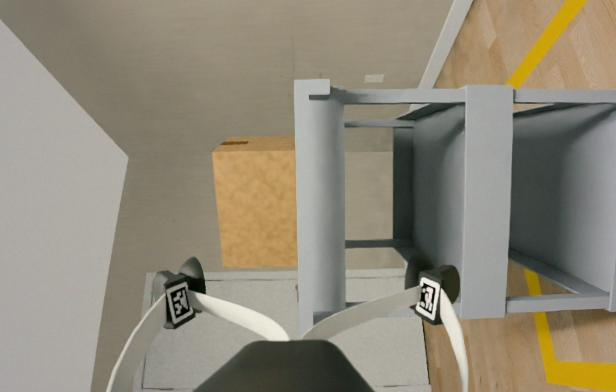

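{"fn": "move", "kwargs": {"blocking": false, "r2": {"base":{"translate_m":0.45},"contact_limits":{"translate_m":0.3}}}}

{"fn": "wait", "kwargs": {"seconds": 5}}

{"fn": "move", "kwargs": {"blocking": false, "r2": {"joints":{"gripper_m":-0.02}}}}

{"fn": "wait", "kwargs": {"seconds": 4}}

{"fn": "move", "kwargs": {"blocking": false, "r2": {"base":{"translate_m":-0.1},"pace":"slow"}}}

{"fn": "wait", "kwargs": {"seconds": 4}}

{"fn": "move", "kwargs": {"blocking": false, "r2": {"joints":{"gripper_m":0.12}}}}

{"fn": "wait", "kwargs": {"seconds": 3}}

{"fn": "move", "kwargs": {"blocking": false, "r2": {"base":{"translate_m":-0.4}}}}

{"fn": "wait", "kwargs": {"seconds": 5, "cameras": ["r2_head_camera"]}}

{"fn": "zoom_image", "kwargs": {"camera": "r2_head_camera", "region": [80, 180, 400, 500]}}

Scene clock: 672.43 s.
move: r2 moving
r1: as last shown
r1.lidar_m: 4.28 2.57 2.06 2.03 1.87 1.49 1.48 1.65 2.61 2.69 2.97 4.32
r1.servo_current: wrist_yaw_rad=59(72) wrist_pitch_rad=46(46) wrist_roll_rad=39(65) gripper_m=39(46)
r1.contact_limits: translate_m 0.9
r1.wrist_depth_mm: - 134 - - - - - / - 120 135 - - - - / - 125 165 - - - - / 109 135 197 - - - - / 214 1756 - - - - - / 1025 1205 193 1205 187 1138 1098 / 750 759 768 788 768 768 750
r2.base_odometry: x=-5.684 y=-0.483 heading=-1.766
r2.turned_by_wheels: +0.000
r2.turned_by_imu: +0.001
r2.base_tilt: forward=-0.7 right=+0.1
r2.lidar_m: 0.84 2.82 1.44 1.13 1.02 1.15 1.73 1.73 1.90 1.79 1.75 0.87
r2.base_status: translate_m moving
r2.joint_positions: lift_m=+0.680 arm_m=+0.000 wrist_yaw_rad=+0.002 wrist_pitch_rad=+0.003 wrist_roll_rad=+1.570 gripper_m=+0.120
r2.joint_status: not commanded
r2.measured_speeds: translate_m=+0.120 strafe_m=-0.001 rotate_rad=+0.001 lift_m=+0.000 arm_m=+0.000 wrist_yaw_rad=+0.000 wrist_pitch_rad=+0.000 wrist_roll_rad=+0.000
r2.motor_effort: lift_m=+18(19) arm_m=-4(4) wheel_0=+6(10) wheel_1=+7(7) wheel_2=-13(13)
r2.servo_current: wrist_yaw_rad=52(52) wrist_pitch_rad=39(52) wrist_roll_rad=39(59) gripper_m=52(59)
r2.contact_limits: translate_m 0.3
r2.hand_pose: x=+0.4595 y=-0.0867 z=+0.8572 quat_wxyz=(+0.707, +0.707, +0.002, +0.000) (m; r2's base frame)
r2.wrist_depth_mm: - - - - - 1708 1118 / - - - - - 1576 1118 / - - - 661 - 668 - / - - 904 866 - 676 - / - - 946 904 - 683 - / - - 198 691 200 699 1182 / - - - - - 1708 1205
pictures: none

Scene clock: 674.93 s.
earlier move: r2 done
r1.base_odometry: x=-2.797 y=-0.613 heading=-2.323
r1.turned_by_wheels: +0.000
r1.turned_by_imu: +0.000
r1.base_tilt: forward=-1.6 right=+1.3
r1.lidar_m: 4.27 2.55 2.05 2.05 1.91 1.51 1.51 1.66 2.60 2.69 2.97 4.30
r1.base_status: not commanded
r1.joint_positions: lift_m=+0.124 arm_m=+0.000 wrist_yaw_rad=+3.196 wrist_pitch_rad=+0.002 wrist_roll_rad=+0.000 gripper_m=+0.056
r1.joint_status: not commanded
r1.measured_speeds: all 0
r1.motor_effort: lift_m=+18(19) arm_m=+4(4) wheel_0=+3(4) wheel_1=+1(2) wheel_2=-3(3)
r1.servo_current: wrist_yaw_rad=65(72) wrist_pitch_rad=39(52) wrist_roll_rad=52(65) gripper_m=46(46)
r1.contact_limits: translate_m 0.9
r1.hand_pose: x=-0.1218 y=+0.0716 z=+0.3020 quat_wxyz=(-0.027, -0.001, +0.000, +1.000) (m; r1's base frame)
r1.wrist_depth_mm: - 134 - - - - - / - 121 135 - - - - / - 125 165 - - - - / 109 135 198 - - - - / 214 1708 - - - - - / 1025 1205 194 1182 187 1138 1098 / 759 759 750 788 778 768 750
r2.base_odometry: x=-5.765 y=-0.894 heading=-1.766
r2.turned_by_wheels: +0.000
r2.turned_by_imu: +0.001
r2.base_tilt: forward=-0.7 right=+0.1
r2.lidar_m: 0.43 0.46 1.57 1.31 1.24 1.30 1.99 2.10 2.07 1.64 1.61 0.44
r2.base_status: done
r2.joint_positions: lift_m=+0.680 arm_m=+0.000 wrist_yaw_rad=+0.002 wrist_pitch_rad=+0.003 wrist_roll_rad=+1.570 gripper_m=+0.120
r2.joint_status: not commanded
r2.measured_speeds: all 0
r2.motor_effort: lift_m=+19(19) arm_m=-4(4) wheel_0=+2(14) wheel_1=+3(9) wheel_2=-3(14)
r2.servo_current: wrist_yaw_rad=46(59) wrist_pitch_rad=39(52) wrist_roll_rad=46(59) gripper_m=46(59)
r2.contact_limits: translate_m 0.3
r2.hand_pose: x=+0.4595 y=-0.0867 z=+0.8572 quat_wxyz=(+0.707, +0.707, +0.002, +0.000) (m; r2's base frame)
r2.wrist_depth_mm: - - - 184 240 1661 - / - - - 186 244 809 - / - 455 449 190 248 842 - / - - 466 250 252 854 - / - - 488 197 256 866 - / - - 200 198 197 - - / - - - - - 1708 496
wait: 2.50 of 5 s (r2 has come to rest)
pictures: none

Scene clock: 675.43 s.
move: r2 moving
r1: as last shown
r1.lidar_m: 4.26 2.56 2.07 2.04 1.88 1.49 1.51 1.64 2.61 2.68 2.97 4.31
r1.motor_effort: lift_m=+19(19) arm_m=+3(4) wheel_0=+3(4) wheel_1=+2(2) wheel_2=-3(3)
r1.servo_current: wrist_yaw_rad=59(59) wrist_pitch_rad=39(46) wrist_roll_rad=59(72) gripper_m=46(46)
r1.contact_limits: translate_m 0.9
r1.wrist_depth_mm: - 135 - - - - - / - 121 135 - - - - / - 125 166 - - - - / 109 135 198 - - - - / 214 1756 - - - - - / 1008 1205 193 1205 188 1138 1078 / 759 750 759 788 778 750 759
r2.base_odometry: x=-5.765 y=-0.894 heading=-1.766
r2.turned_by_wheels: +0.000
r2.turned_by_imu: +0.000
r2.base_tilt: forward=-0.7 right=+0.1
r2.lidar_m: 0.43 0.49 1.54 1.28 1.22 1.32 2.01 2.12 2.05 1.60 1.59 0.47
r2.base_status: not commanded
r2.joint_positions: lift_m=+0.680 arm_m=+0.000 wrist_yaw_rad=+0.002 wrist_pitch_rad=+0.003 wrist_roll_rad=+1.570 gripper_m=+0.106
r2.joint_status: gripper_m moving
r2.measured_speeds: all 0
r2.motor_effort: lift_m=+19(19) arm_m=-4(4) wheel_0=+2(2) wheel_1=+3(3) wheel_2=-3(3)
r2.servo_current: wrist_yaw_rad=39(59) wrist_pitch_rad=39(39) wrist_roll_rad=46(52) gripper_m=117(117)
r2.contact_limits: translate_m 0.3
r2.hand_pose: x=+0.4595 y=-0.0867 z=+0.8572 quat_wxyz=(+0.707, +0.707, +0.002, +0.000) (m; r2's base frame)
r2.wrist_depth_mm: - - - 184 241 1708 - / - - - 186 245 820 - / - 459 445 189 249 842 - / - - 469 251 253 854 - / - - 492 196 257 866 - / - - 196 198 190 - - / - - - - - 1756 496
pictures: none

Scene clock: 677.10 s.
earlier move: r2 done
r1.base_odometry: x=-2.797 y=-0.613 heading=-2.323
r1.turned_by_wheels: +0.000
r1.turned_by_imu: +0.000
r1.base_tilt: forward=-1.6 right=+1.3
r1.lidar_m: 4.27 2.56 2.08 2.04 1.88 1.52 1.49 1.65 2.63 2.69 2.95 4.32
r1.base_status: not commanded
r1.joint_positions: lift_m=+0.124 arm_m=+0.000 wrist_yaw_rad=+3.196 wrist_pitch_rad=+0.002 wrist_roll_rad=+0.000 gripper_m=+0.056
r1.joint_status: not commanded
r1.measured_speeds: all 0
r1.motor_effort: lift_m=+18(19) arm_m=+4(4) wheel_0=+3(4) wheel_1=+2(2) wheel_2=-3(3)
r1.servo_current: wrist_yaw_rad=52(72) wrist_pitch_rad=39(46) wrist_roll_rad=52(72) gripper_m=39(46)
r1.contact_limits: translate_m 0.9
r1.hand_pose: x=-0.1218 y=+0.0716 z=+0.3020 quat_wxyz=(-0.027, -0.001, +0.000, +1.000) (m; r1's base frame)
r1.wrist_depth_mm: - 135 - - - - - / - 120 135 - - - - / - 125 165 - - - - / 109 135 196 - - - - / 214 1708 - - - - - / 1025 1182 195 1205 187 1160 1118 / 759 750 750 788 778 759 750
r2.base_odometry: x=-5.765 y=-0.894 heading=-1.766
r2.turned_by_wheels: +0.000
r2.turned_by_imu: +0.000
r2.base_tilt: forward=-0.7 right=+0.0
r2.lidar_m: 0.41 0.47 1.57 1.29 1.22 1.31 1.99 2.11 2.06 1.59 1.59 0.43
r2.base_status: not commanded
r2.joint_positions: lift_m=+0.680 arm_m=+0.000 wrist_yaw_rad=+0.002 wrist_pitch_rad=+0.003 wrist_roll_rad=+1.570 gripper_m=-0.018
r2.joint_status: all done
r2.measured_speeds: all 0
r2.motor_effort: lift_m=+18(19) arm_m=-3(4) wheel_0=+2(3) wheel_1=+3(3) wheel_2=-3(3)
r2.servo_current: wrist_yaw_rad=46(59) wrist_pitch_rad=46(46) wrist_roll_rad=52(65) gripper_m=143(260)
r2.contact_limits: translate_m 0.3
r2.hand_pose: x=+0.4595 y=-0.0867 z=+0.8572 quat_wxyz=(+0.707, +0.707, +0.002, +0.000) (m; r2's base frame)
r2.wrist_depth_mm: - - - 177 233 1708 - / - - - 180 238 768 - / - 449 445 185 242 842 - / - - 466 186 246 854 - / - - 488 190 249 866 - / - - 186 191 179 - - / - - - - 258 1661 496
wait: 1.67 of 4 s (r2 has come to rest)
pictures: none

Scene clock: 677.60 s.
move: r2 moving
r1: as last shown
r1.lidar_m: 4.28 2.55 2.06 2.04 1.84 1.50 1.51 1.66 2.62 2.68 2.96 4.31
r1.motor_effort: lift_m=+18(19) arm_m=+3(4) wheel_0=+3(4) wheel_1=+1(2) wheel_2=-3(3)
r1.servo_current: wrist_yaw_rad=46(72) wrist_pitch_rad=39(52) wrist_roll_rad=46(52) gripper_m=46(46)
r1.contact_limits: translate_m 0.9
r1.wrist_depth_mm: - 135 - - - - - / - 121 135 - - - - / - 125 165 - - - - / 108 135 197 - - - - / 213 1708 - - - - - / 991 1205 194 1182 188 1138 1078 / 741 741 741 798 778 759 750
r2.base_odometry: x=-5.762 y=-0.882 heading=-1.766
r2.turned_by_wheels: +0.000
r2.turned_by_imu: +0.000
r2.base_tilt: forward=-0.7 right=+0.1
r2.lidar_m: 0.41 0.46 1.52 1.29 1.22 1.31 1.97 2.10 2.07 1.62 1.60 0.45
r2.base_status: translate_m moving
r2.joint_positions: lift_m=+0.680 arm_m=+0.000 wrist_yaw_rad=+0.002 wrist_pitch_rad=+0.003 wrist_roll_rad=+1.570 gripper_m=-0.018
r2.joint_status: not commanded
r2.measured_speeds: translate_m=-0.048 strafe_m=+0.000 rotate_rad=+0.003 lift_m=+0.000 arm_m=+0.000 wrist_yaw_rad=+0.000 wrist_pitch_rad=+0.000 wrist_roll_rad=+0.000
r2.motor_effort: lift_m=+18(19) arm_m=-4(4) wheel_0=-5(9) wheel_1=-6(8) wheel_2=+10(14)
r2.servo_current: wrist_yaw_rad=52(59) wrist_pitch_rad=46(46) wrist_roll_rad=52(52) gripper_m=143(150)
r2.hand_pose: x=+0.4595 y=-0.0867 z=+0.8572 quat_wxyz=(+0.707, +0.707, +0.002, +0.000) (m; r2's base frame)
r2.wrist_depth_mm: - - - 178 235 1661 - / - - - 181 239 768 - / - 449 445 184 241 842 - / - - 462 187 246 842 - / - - 488 190 250 866 - / - - 185 191 179 - - / - - - - 257 1661 496
pictures: none

Scene clock: 679.40 s.
earlier move: r2 done
r1.base_odometry: x=-2.797 y=-0.613 heading=-2.323
r1.turned_by_wheels: +0.000
r1.turned_by_imu: +0.000
r1.base_tilt: forward=-1.6 right=+1.3
r1.lidar_m: 4.28 2.55 2.04 2.02 1.88 1.51 1.48 1.64 2.62 2.68 2.95 4.32
r1.base_status: not commanded
r1.joint_positions: lift_m=+0.124 arm_m=+0.000 wrist_yaw_rad=+3.196 wrist_pitch_rad=+0.002 wrist_roll_rad=+0.000 gripper_m=+0.056
r1.joint_status: not commanded
r1.measured_speeds: all 0
r1.motor_effort: lift_m=+18(19) arm_m=+4(4) wheel_0=+3(4) wheel_1=+2(2) wheel_2=-3(3)
r1.servo_current: wrist_yaw_rad=33(72) wrist_pitch_rad=46(52) wrist_roll_rad=52(65) gripper_m=39(52)
r1.contact_limits: translate_m 0.9
r1.hand_pose: x=-0.1218 y=+0.0716 z=+0.3020 quat_wxyz=(-0.027, -0.001, +0.000, +1.000) (m; r1's base frame)
r1.wrist_depth_mm: - 135 - - - - - / - 121 135 - - - - / - 125 165 - - - - / 109 135 196 - - - - / 213 1661 - - - - - / 1008 1229 194 1182 187 1118 1078 / 759 759 759 798 778 759 759
r2.base_odometry: x=-5.745 y=-0.796 heading=-1.765
r2.turned_by_wheels: +0.000
r2.turned_by_imu: +0.001
r2.base_tilt: forward=-0.7 right=+0.0
r2.lidar_m: 0.42 0.48 1.47 1.26 1.18 1.28 1.91 2.04 2.10 1.68 1.63 0.45
r2.base_status: done
r2.joint_positions: lift_m=+0.680 arm_m=+0.000 wrist_yaw_rad=+0.005 wrist_pitch_rad=+0.003 wrist_roll_rad=+1.570 gripper_m=-0.018
r2.joint_status: not commanded
r2.measured_speeds: all 0
r2.motor_effort: lift_m=+18(19) arm_m=-3(4) wheel_0=+0(9) wheel_1=-4(9) wheel_2=+10(15)
r2.servo_current: wrist_yaw_rad=46(65) wrist_pitch_rad=39(46) wrist_roll_rad=52(59) gripper_m=137(156)
r2.hand_pose: x=+0.4597 y=-0.0860 z=+0.8572 quat_wxyz=(+0.707, +0.707, +0.003, +0.001) (m; r2's base frame)
r2.wrist_depth_mm: - - - 183 240 1708 530 / - - - 185 242 831 - / - 484 445 187 245 842 - / - 473 466 189 248 854 - / - - 484 191 250 854 - / - - 186 191 179 - - / - - - - - 1618 521
wait: 1.80 of 4 s (r2 has come to rest)
pictures: none

Scene clock: 679.90 s.
move: r2 moving
r1: as last shown
r1.lidar_m: 4.27 2.54 2.05 2.02 1.88 1.49 1.50 1.65 2.64 2.68 2.97 4.28
r1.motor_effort: lift_m=+18(19) arm_m=+4(4) wheel_0=+4(4) wheel_1=+1(2) wheel_2=-3(3)
r1.servo_current: wrist_yaw_rad=26(59) wrist_pitch_rad=39(46) wrist_roll_rad=39(65) gripper_m=39(46)
r1.contact_limits: translate_m 0.9
r1.wrist_depth_mm: - 135 - - - - - / - 121 135 - - - - / - 125 165 - - - - / 108 135 197 - - - - / 214 1808 - - - - - / 1008 1229 194 1182 187 1138 1098 / 759 750 759 778 778 759 750
r2.base_odometry: x=-5.745 y=-0.796 heading=-1.765
r2.turned_by_wheels: +0.000
r2.turned_by_imu: +0.000
r2.base_tilt: forward=-0.7 right=+0.1
r2.lidar_m: 0.41 0.41 1.49 1.26 1.16 1.27 1.88 2.02 2.11 1.66 1.62 0.45
r2.base_status: not commanded
r2.joint_positions: lift_m=+0.680 arm_m=+0.000 wrist_yaw_rad=+0.005 wrist_pitch_rad=+0.003 wrist_roll_rad=+1.570 gripper_m=+0.005
r2.joint_status: gripper_m moving
r2.measured_speeds: all 0
r2.motor_effort: lift_m=+19(19) arm_m=-4(4) wheel_0=+0(1) wheel_1=-3(4) wheel_2=+7(10)
r2.servo_current: wrist_yaw_rad=52(59) wrist_pitch_rad=39(39) wrist_roll_rad=65(65) gripper_m=104(156)
r2.hand_pose: x=+0.4597 y=-0.0860 z=+0.8572 quat_wxyz=(+0.707, +0.707, +0.003, +0.001) (m; r2's base frame)
r2.wrist_depth_mm: - - - 184 241 1661 1160 / - - - 186 243 842 - / - - 449 187 247 842 - / - - 466 189 248 842 - / - - 484 191 252 854 - / - - 190 192 183 - - / - - - - - 1863 496
pictures: none

Scene clock: 681.57 s.
earlier move: r2 done
r1.base_odometry: x=-2.797 y=-0.613 heading=-2.323
r1.turned_by_wheels: +0.000
r1.turned_by_imu: +0.000
r1.base_tilt: forward=-1.6 right=+1.3
r1.lidar_m: 4.26 2.56 2.05 2.04 1.86 1.51 1.49 1.64 2.63 2.69 2.95 4.30
r1.base_status: not commanded
r1.joint_positions: lift_m=+0.124 arm_m=+0.000 wrist_yaw_rad=+3.196 wrist_pitch_rad=+0.002 wrist_roll_rad=+0.000 gripper_m=+0.056
r1.joint_status: not commanded
r1.measured_speeds: all 0
r1.motor_effort: lift_m=+19(19) arm_m=+4(4) wheel_0=+4(4) wheel_1=+1(2) wheel_2=-3(3)
r1.servo_current: wrist_yaw_rad=39(65) wrist_pitch_rad=46(52) wrist_roll_rad=46(65) gripper_m=39(46)
r1.contact_limits: translate_m 0.9
r1.hand_pose: x=-0.1218 y=+0.0716 z=+0.3020 quat_wxyz=(-0.027, -0.001, +0.000, +1.000) (m; r1's base frame)
r1.wrist_depth_mm: - 135 - - - - - / - 120 135 - - - - / - 125 165 - - - - / 109 135 197 - - - - / 214 1708 - - - - - / 991 1229 193 1205 187 1138 1098 / 759 741 759 788 778 768 750
r2.base_odometry: x=-5.745 y=-0.796 heading=-1.765
r2.turned_by_wheels: +0.000
r2.turned_by_imu: +0.000
r2.base_tilt: forward=-0.7 right=+0.1
r2.lidar_m: 0.40 0.45 1.47 1.25 1.17 1.28 1.91 2.02 2.14 1.67 1.63 0.45
r2.base_status: not commanded
r2.joint_positions: lift_m=+0.680 arm_m=+0.000 wrist_yaw_rad=+0.003 wrist_pitch_rad=+0.003 wrist_roll_rad=+1.570 gripper_m=+0.120
r2.joint_status: all done
r2.measured_speeds: all 0
r2.motor_effort: lift_m=+18(19) arm_m=-4(4) wheel_0=+0(1) wheel_1=-3(4) wheel_2=+6(10)
r2.servo_current: wrist_yaw_rad=52(59) wrist_pitch_rad=46(46) wrist_roll_rad=52(65) gripper_m=46(156)
r2.hand_pose: x=+0.4596 y=-0.0865 z=+0.8572 quat_wxyz=(+0.707, +0.707, +0.002, +0.000) (m; r2's base frame)
r2.wrist_depth_mm: - - - 186 244 1661 1160 / - - - 187 246 1537 - / - - 449 189 248 842 - / - 469 466 250 251 854 - / - - 484 193 252 854 - / - - 200 193 200 - - / - - - - - 1756 508
wait: 1.67 of 3 s (r2 has come to rest)
pictures: none

Scene clock: 682.07 s.
move: r2 moving
r1: as last shown
r1.lidar_m: 4.26 2.56 2.05 2.05 1.87 1.51 1.50 1.64 2.62 2.69 2.97 4.30
r1.motor_effort: lift_m=+19(19) arm_m=+4(4) wheel_0=+3(4) wheel_1=+2(2) wheel_2=-3(3)
r1.servo_current: wrist_yaw_rad=52(59) wrist_pitch_rad=46(52) wrist_roll_rad=52(72) gripper_m=39(46)
r1.contact_limits: translate_m 0.9
r1.wrist_depth_mm: - 135 - - - - - / - 121 135 - - - - / - 125 166 - - - - / 108 135 197 - - - - / 214 1756 - - - - - / 1008 1229 194 1182 187 1118 1118 / 750 759 759 798 768 768 750
r2.base_odometry: x=-5.739 y=-0.765 heading=-1.766
r2.turned_by_wheels: +0.000
r2.turned_by_imu: +0.000
r2.base_tilt: forward=-0.7 right=+0.0
r2.lidar_m: 0.44 0.47 1.46 1.25 1.11 1.25 1.91 1.99 2.10 1.69 1.65 0.47
r2.base_status: translate_m moving
r2.joint_positions: lift_m=+0.680 arm_m=+0.000 wrist_yaw_rad=+0.003 wrist_pitch_rad=+0.003 wrist_roll_rad=+1.570 gripper_m=+0.120
r2.joint_status: not commanded
r2.measured_speeds: translate_m=-0.122 strafe_m=+0.000 rotate_rad=-0.003 lift_m=+0.000 arm_m=+0.000 wrist_yaw_rad=-0.001 wrist_pitch_rad=+0.000 wrist_roll_rad=+0.000
r2.motor_effort: lift_m=+19(19) arm_m=-4(4) wheel_0=-5(10) wheel_1=-8(9) wheel_2=+11(13)
r2.servo_current: wrist_yaw_rad=46(59) wrist_pitch_rad=39(46) wrist_roll_rad=52(52) gripper_m=52(52)
r2.hand_pose: x=+0.4596 y=-0.0865 z=+0.8572 quat_wxyz=(+0.707, +0.707, +0.002, +0.000) (m; r2's base frame)
r2.wrist_depth_mm: - - - 211 268 1618 1138 / - - - 271 272 831 - / - - 477 215 274 - - / - - 488 277 276 - - / - - 504 278 278 - - / - - 201 220 198 - - / - - - - - 1756 512
pictures: none

Scene clock: 684.40 s.
earlier move: r2 done
r1.base_odometry: x=-2.797 y=-0.613 heading=-2.323
r1.turned_by_wheels: +0.000
r1.turned_by_imu: +0.000
r1.base_tilt: forward=-1.6 right=+1.2
r1.lidar_m: 4.27 2.55 2.06 2.03 1.89 1.51 1.50 1.65 2.62 2.69 2.95 4.28
r1.base_status: not commanded
r1.joint_positions: lift_m=+0.124 arm_m=+0.000 wrist_yaw_rad=+3.196 wrist_pitch_rad=+0.002 wrist_roll_rad=+0.000 gripper_m=+0.056
r1.joint_status: not commanded
r1.measured_speeds: all 0
r1.motor_effort: lift_m=+19(19) arm_m=+4(4) wheel_0=+3(4) wheel_1=+1(2) wheel_2=-3(3)
r1.servo_current: wrist_yaw_rad=52(65) wrist_pitch_rad=39(52) wrist_roll_rad=46(72) gripper_m=39(46)
r1.contact_limits: translate_m 0.9
r1.hand_pose: x=-0.1218 y=+0.0716 z=+0.3020 quat_wxyz=(-0.027, -0.001, +0.000, +1.000) (m; r1's base frame)
r1.wrist_depth_mm: - 135 - - - - - / - 121 135 - - - - / - 125 165 - - - - / 109 135 196 - - - - / 214 1708 - - - - - / 1008 1255 194 1229 187 1160 1098 / 750 750 759 788 788 759 759
r2.base_odometry: x=-5.668 y=-0.404 heading=-1.766
r2.turned_by_wheels: +0.000
r2.turned_by_imu: +0.000
r2.base_tilt: forward=-0.7 right=+0.1
r2.lidar_m: 0.81 2.72 1.39 1.01 1.00 1.07 1.68 1.65 1.82 1.79 1.79 0.87
r2.base_status: done
r2.joint_positions: lift_m=+0.680 arm_m=+0.000 wrist_yaw_rad=+0.003 wrist_pitch_rad=+0.003 wrist_roll_rad=+1.570 gripper_m=+0.120
r2.joint_status: not commanded
r2.measured_speeds: all 0
r2.motor_effort: lift_m=+18(19) arm_m=-4(4) wheel_0=-3(10) wheel_1=-4(9) wheel_2=+3(13)
r2.servo_current: wrist_yaw_rad=46(59) wrist_pitch_rad=39(46) wrist_roll_rad=39(59) gripper_m=52(59)
r2.hand_pose: x=+0.4595 y=-0.0866 z=+0.8572 quat_wxyz=(+0.707, +0.707, +0.002, +0.000) (m; r2's base frame)
r2.wrist_depth_mm: - - - - - 1661 1118 / - - - - - 1576 1160 / - - - 640 - 647 - / - - 878 647 - 647 - / - - 904 878 - 661 - / - - 198 654 195 661 1205 / - - - - - 1756 1182
wait: 2.33 of 5 s (r2 has come to rest)
pictures: r2_head_camera
Images, in order (width x height): r2_head_camera 420x560.

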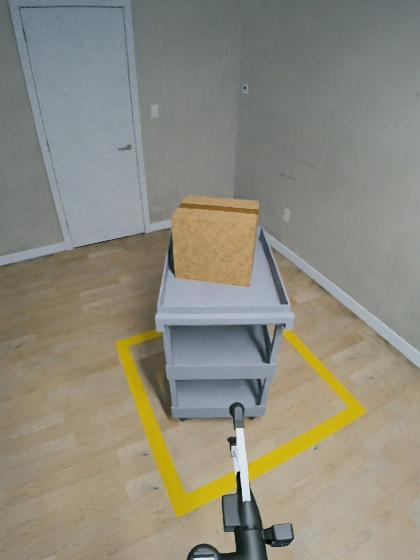

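Scaled by 1.575 from the camera's 420x560 image, which has a finer 1200x1600 frame.

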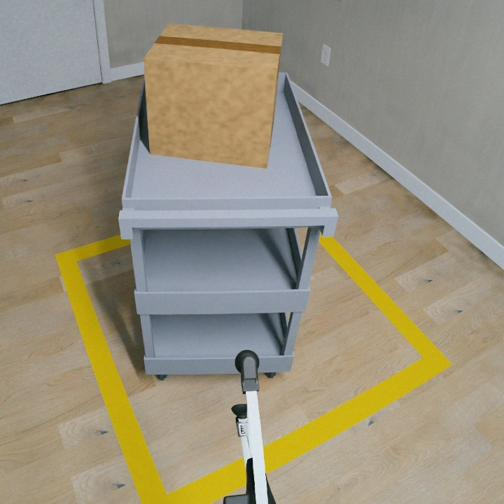

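{"fn": "move", "kwargs": {"blocking": false, "r2": {"base":{"translate_m":-0.15,"strafe_m":0.65}}}}

{"fn": "wait", "kwargs": {"seconds": 5, "cameras": ["r2_head_camera","r2_head_left_camera","r1_head_left_camera","r1_head_right_camera"]}}

{"fn": "zoom_image", "kwargs": {"camera": "r2_head_camera", "region": [200, 250, 420, 450]}}

{"fn": "zoom_image", "kwargs": {"camera": "r2_head_left_camera", "region": [0, 80, 250, 620]}}

Scene clock: 690.60 s.
move: r2 moving
r1: as last shown
r1.base_tilt: forward=-1.6 right=+1.3
r1.lidar_m: 4.27 2.50 2.06 2.01 1.86 1.51 1.48 1.63 2.60 2.67 2.95 4.30
r1.motor_effort: lift_m=+19(19) arm_m=+3(4) wheel_0=+3(4) wheel_1=+2(2) wheel_2=-3(3)
r1.servo_current: wrist_yaw_rad=59(59) wrist_pitch_rad=39(46) wrist_roll_rad=52(52) gripper_m=39(46)
r1.contact_limits: translate_m 0.9
r1.wrist_depth_mm: - 135 - - - - - / - 121 135 - - - - / - 125 165 - - - - / 109 135 197 - - - - / 214 1708 - - - - - / 1008 1229 194 1182 187 1138 1098 / 750 750 750 798 778 750 750
r2.base_odometry: x=-5.635 y=-0.403 heading=-1.765
r2.turned_by_wheels: +0.001
r2.turned_by_imu: +0.001
r2.base_tilt: forward=-0.7 right=+0.1
r2.lidar_m: 0.81 2.61 1.33 0.96 0.95 1.05 1.64 1.66 1.80 1.85 1.84 0.85
r2.base_status: translate_m moving; strafe_m moving
r2.joint_positions: lift_m=+0.680 arm_m=+0.000 wrist_yaw_rad=+0.003 wrist_pitch_rad=+0.003 wrist_roll_rad=+1.570 gripper_m=+0.120
r2.joint_status: not commanded
r2.measured_speeds: translate_m=-0.029 strafe_m=+0.124 rotate_rad=+0.000 lift_m=+0.000 arm_m=+0.000 wrist_yaw_rad=+0.000 wrist_pitch_rad=+0.000 wrist_roll_rad=+0.000
r2.motor_effort: lift_m=+19(19) arm_m=-4(4) wheel_0=-12(12) wheel_1=+9(11) wheel_2=+7(8)
r2.servo_current: wrist_yaw_rad=46(59) wrist_pitch_rad=46(46) wrist_roll_rad=46(52) gripper_m=46(59)
r2.hand_pose: x=+0.4595 y=-0.0866 z=+0.8572 quat_wxyz=(+0.707, +0.707, +0.002, +0.000) (m; r2's base frame)
r2.wrist_depth_mm: - - - - - 1708 1078 / - - - 647 - 654 1138 / - - - 661 - 654 - / - - 891 654 - 661 - / - - 917 878 - 661 - / - - 199 661 213 668 1182 / - - - - - 1708 1182
pictures: none

Scene clock: 693.77 s.
earlier move: r2 done
r1.base_odometry: x=-2.797 y=-0.613 heading=-2.323
r1.turned_by_wheels: +0.000
r1.turned_by_imu: +0.000
r1.base_tilt: forward=-1.6 right=+1.2
r1.lidar_m: 4.25 2.53 2.05 2.03 1.86 1.49 1.48 1.64 2.61 2.69 2.97 4.31
r1.base_status: not commanded
r1.joint_positions: lift_m=+0.124 arm_m=+0.000 wrist_yaw_rad=+3.196 wrist_pitch_rad=+0.002 wrist_roll_rad=+0.000 gripper_m=+0.056
r1.joint_status: not commanded
r1.measured_speeds: all 0
r1.motor_effort: lift_m=+18(19) arm_m=+4(4) wheel_0=+3(4) wheel_1=+1(2) wheel_2=-3(3)
r1.servo_current: wrist_yaw_rad=59(65) wrist_pitch_rad=46(52) wrist_roll_rad=59(72) gripper_m=46(52)
r1.contact_limits: translate_m 0.9
r1.hand_pose: x=-0.1218 y=+0.0716 z=+0.3020 quat_wxyz=(-0.027, -0.001, +0.000, +1.000) (m; r1's base frame)
r1.wrist_depth_mm: - 135 - - - - - / - 120 135 - - - - / - 125 165 - - - - / 108 136 197 - - - - / 214 1756 - - - - - / 1025 1205 193 1160 187 1138 1098 / 759 750 759 798 778 759 750
r2.base_odometry: x=-5.001 y=-0.382 heading=-1.765
r2.turned_by_wheels: +0.000
r2.turned_by_imu: +0.000
r2.base_tilt: forward=-0.7 right=+0.1
r2.lidar_m: 3.01 1.15 0.55 0.34 0.34 0.36 0.58 1.74 1.94 2.49 2.43 1.09
r2.base_status: done
r2.joint_positions: lift_m=+0.680 arm_m=+0.000 wrist_yaw_rad=+0.003 wrist_pitch_rad=+0.003 wrist_roll_rad=+1.570 gripper_m=+0.120
r2.joint_status: not commanded
r2.measured_speeds: all 0
r2.motor_effort: lift_m=+19(19) arm_m=-4(4) wheel_0=-2(16) wheel_1=+3(12) wheel_2=+4(9)
r2.servo_current: wrist_yaw_rad=52(59) wrist_pitch_rad=46(46) wrist_roll_rad=46(59) gripper_m=52(59)
r2.hand_pose: x=+0.4595 y=-0.0866 z=+0.8572 quat_wxyz=(+0.707, +0.707, +0.002, +0.000) (m; r2's base frame)
r2.wrist_depth_mm: - - - 1042 - - - / - - - - - 1661 1182 / - - - - - 1808 1205 / - - - - - 1756 1182 / - - - - - 1618 1205 / - - 199 - 213 1537 1205 / - - - - - 1708 1205
wait: 3.17 of 5 s (r2 has come to rest)
pictures: r1_head_left_camera, r1_head_right_camera, r2_head_camera, r2_head_left_camera
Images, in order (width x height): r1_head_left_camera 420x672, r1_head_right_camera 420x672, r2_head_camera 420x560, r2_head_left_camera 420x672.

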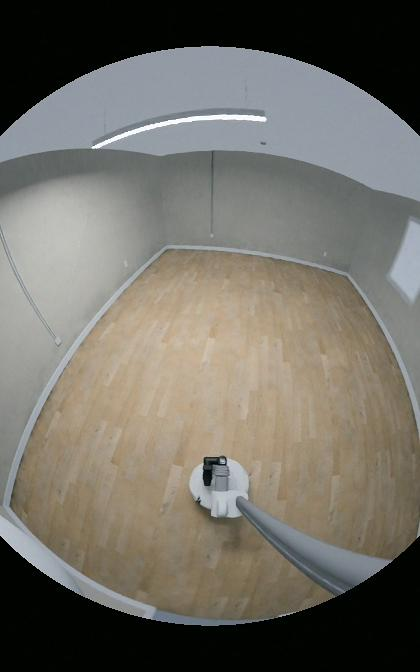

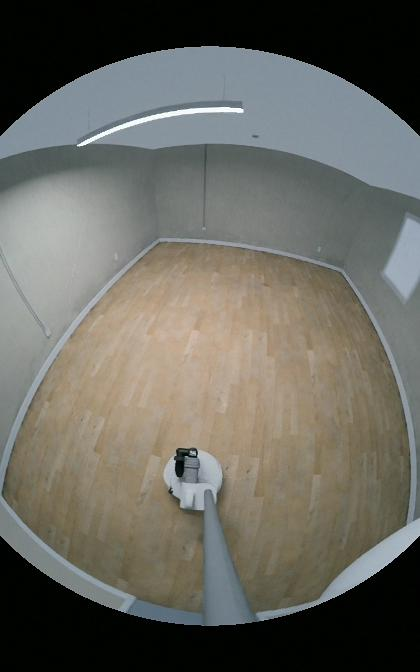

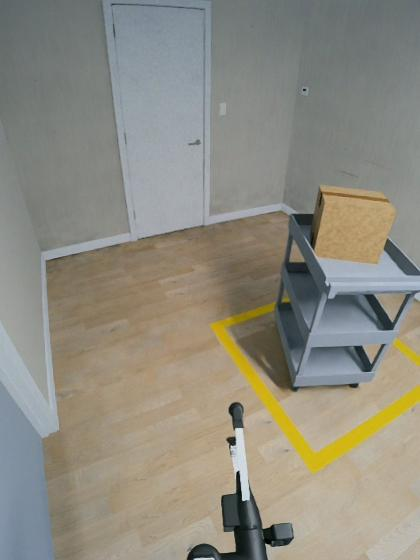

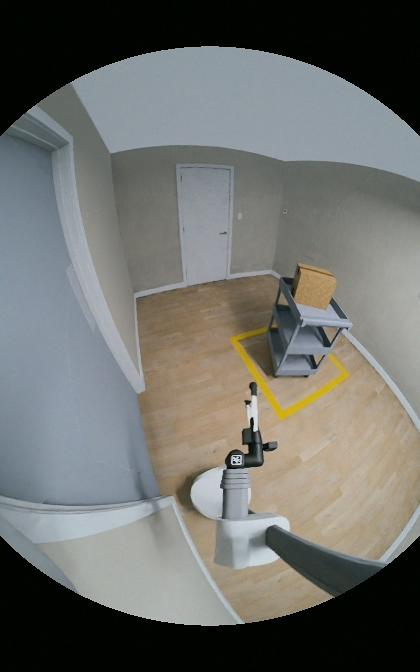

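Scaled by 2.291 from the camera's 420x560 image, which has a finer 1200x1600 frame.

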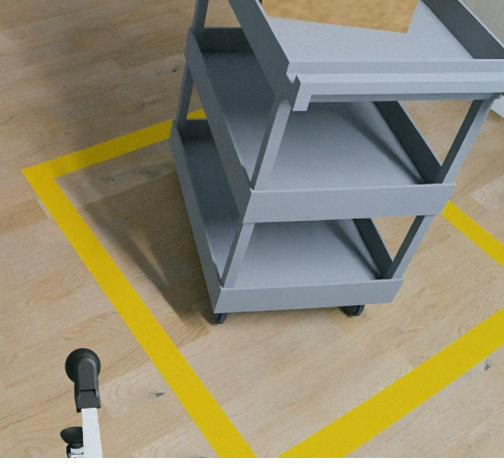

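Region (0, 80, 250, 620) is 250x540 pixels. A region can be at most 504 by 504 pixels.

{"fn": "finished_scene", "kwargs": {"scene": 2}}

The scene is finished: the task was done.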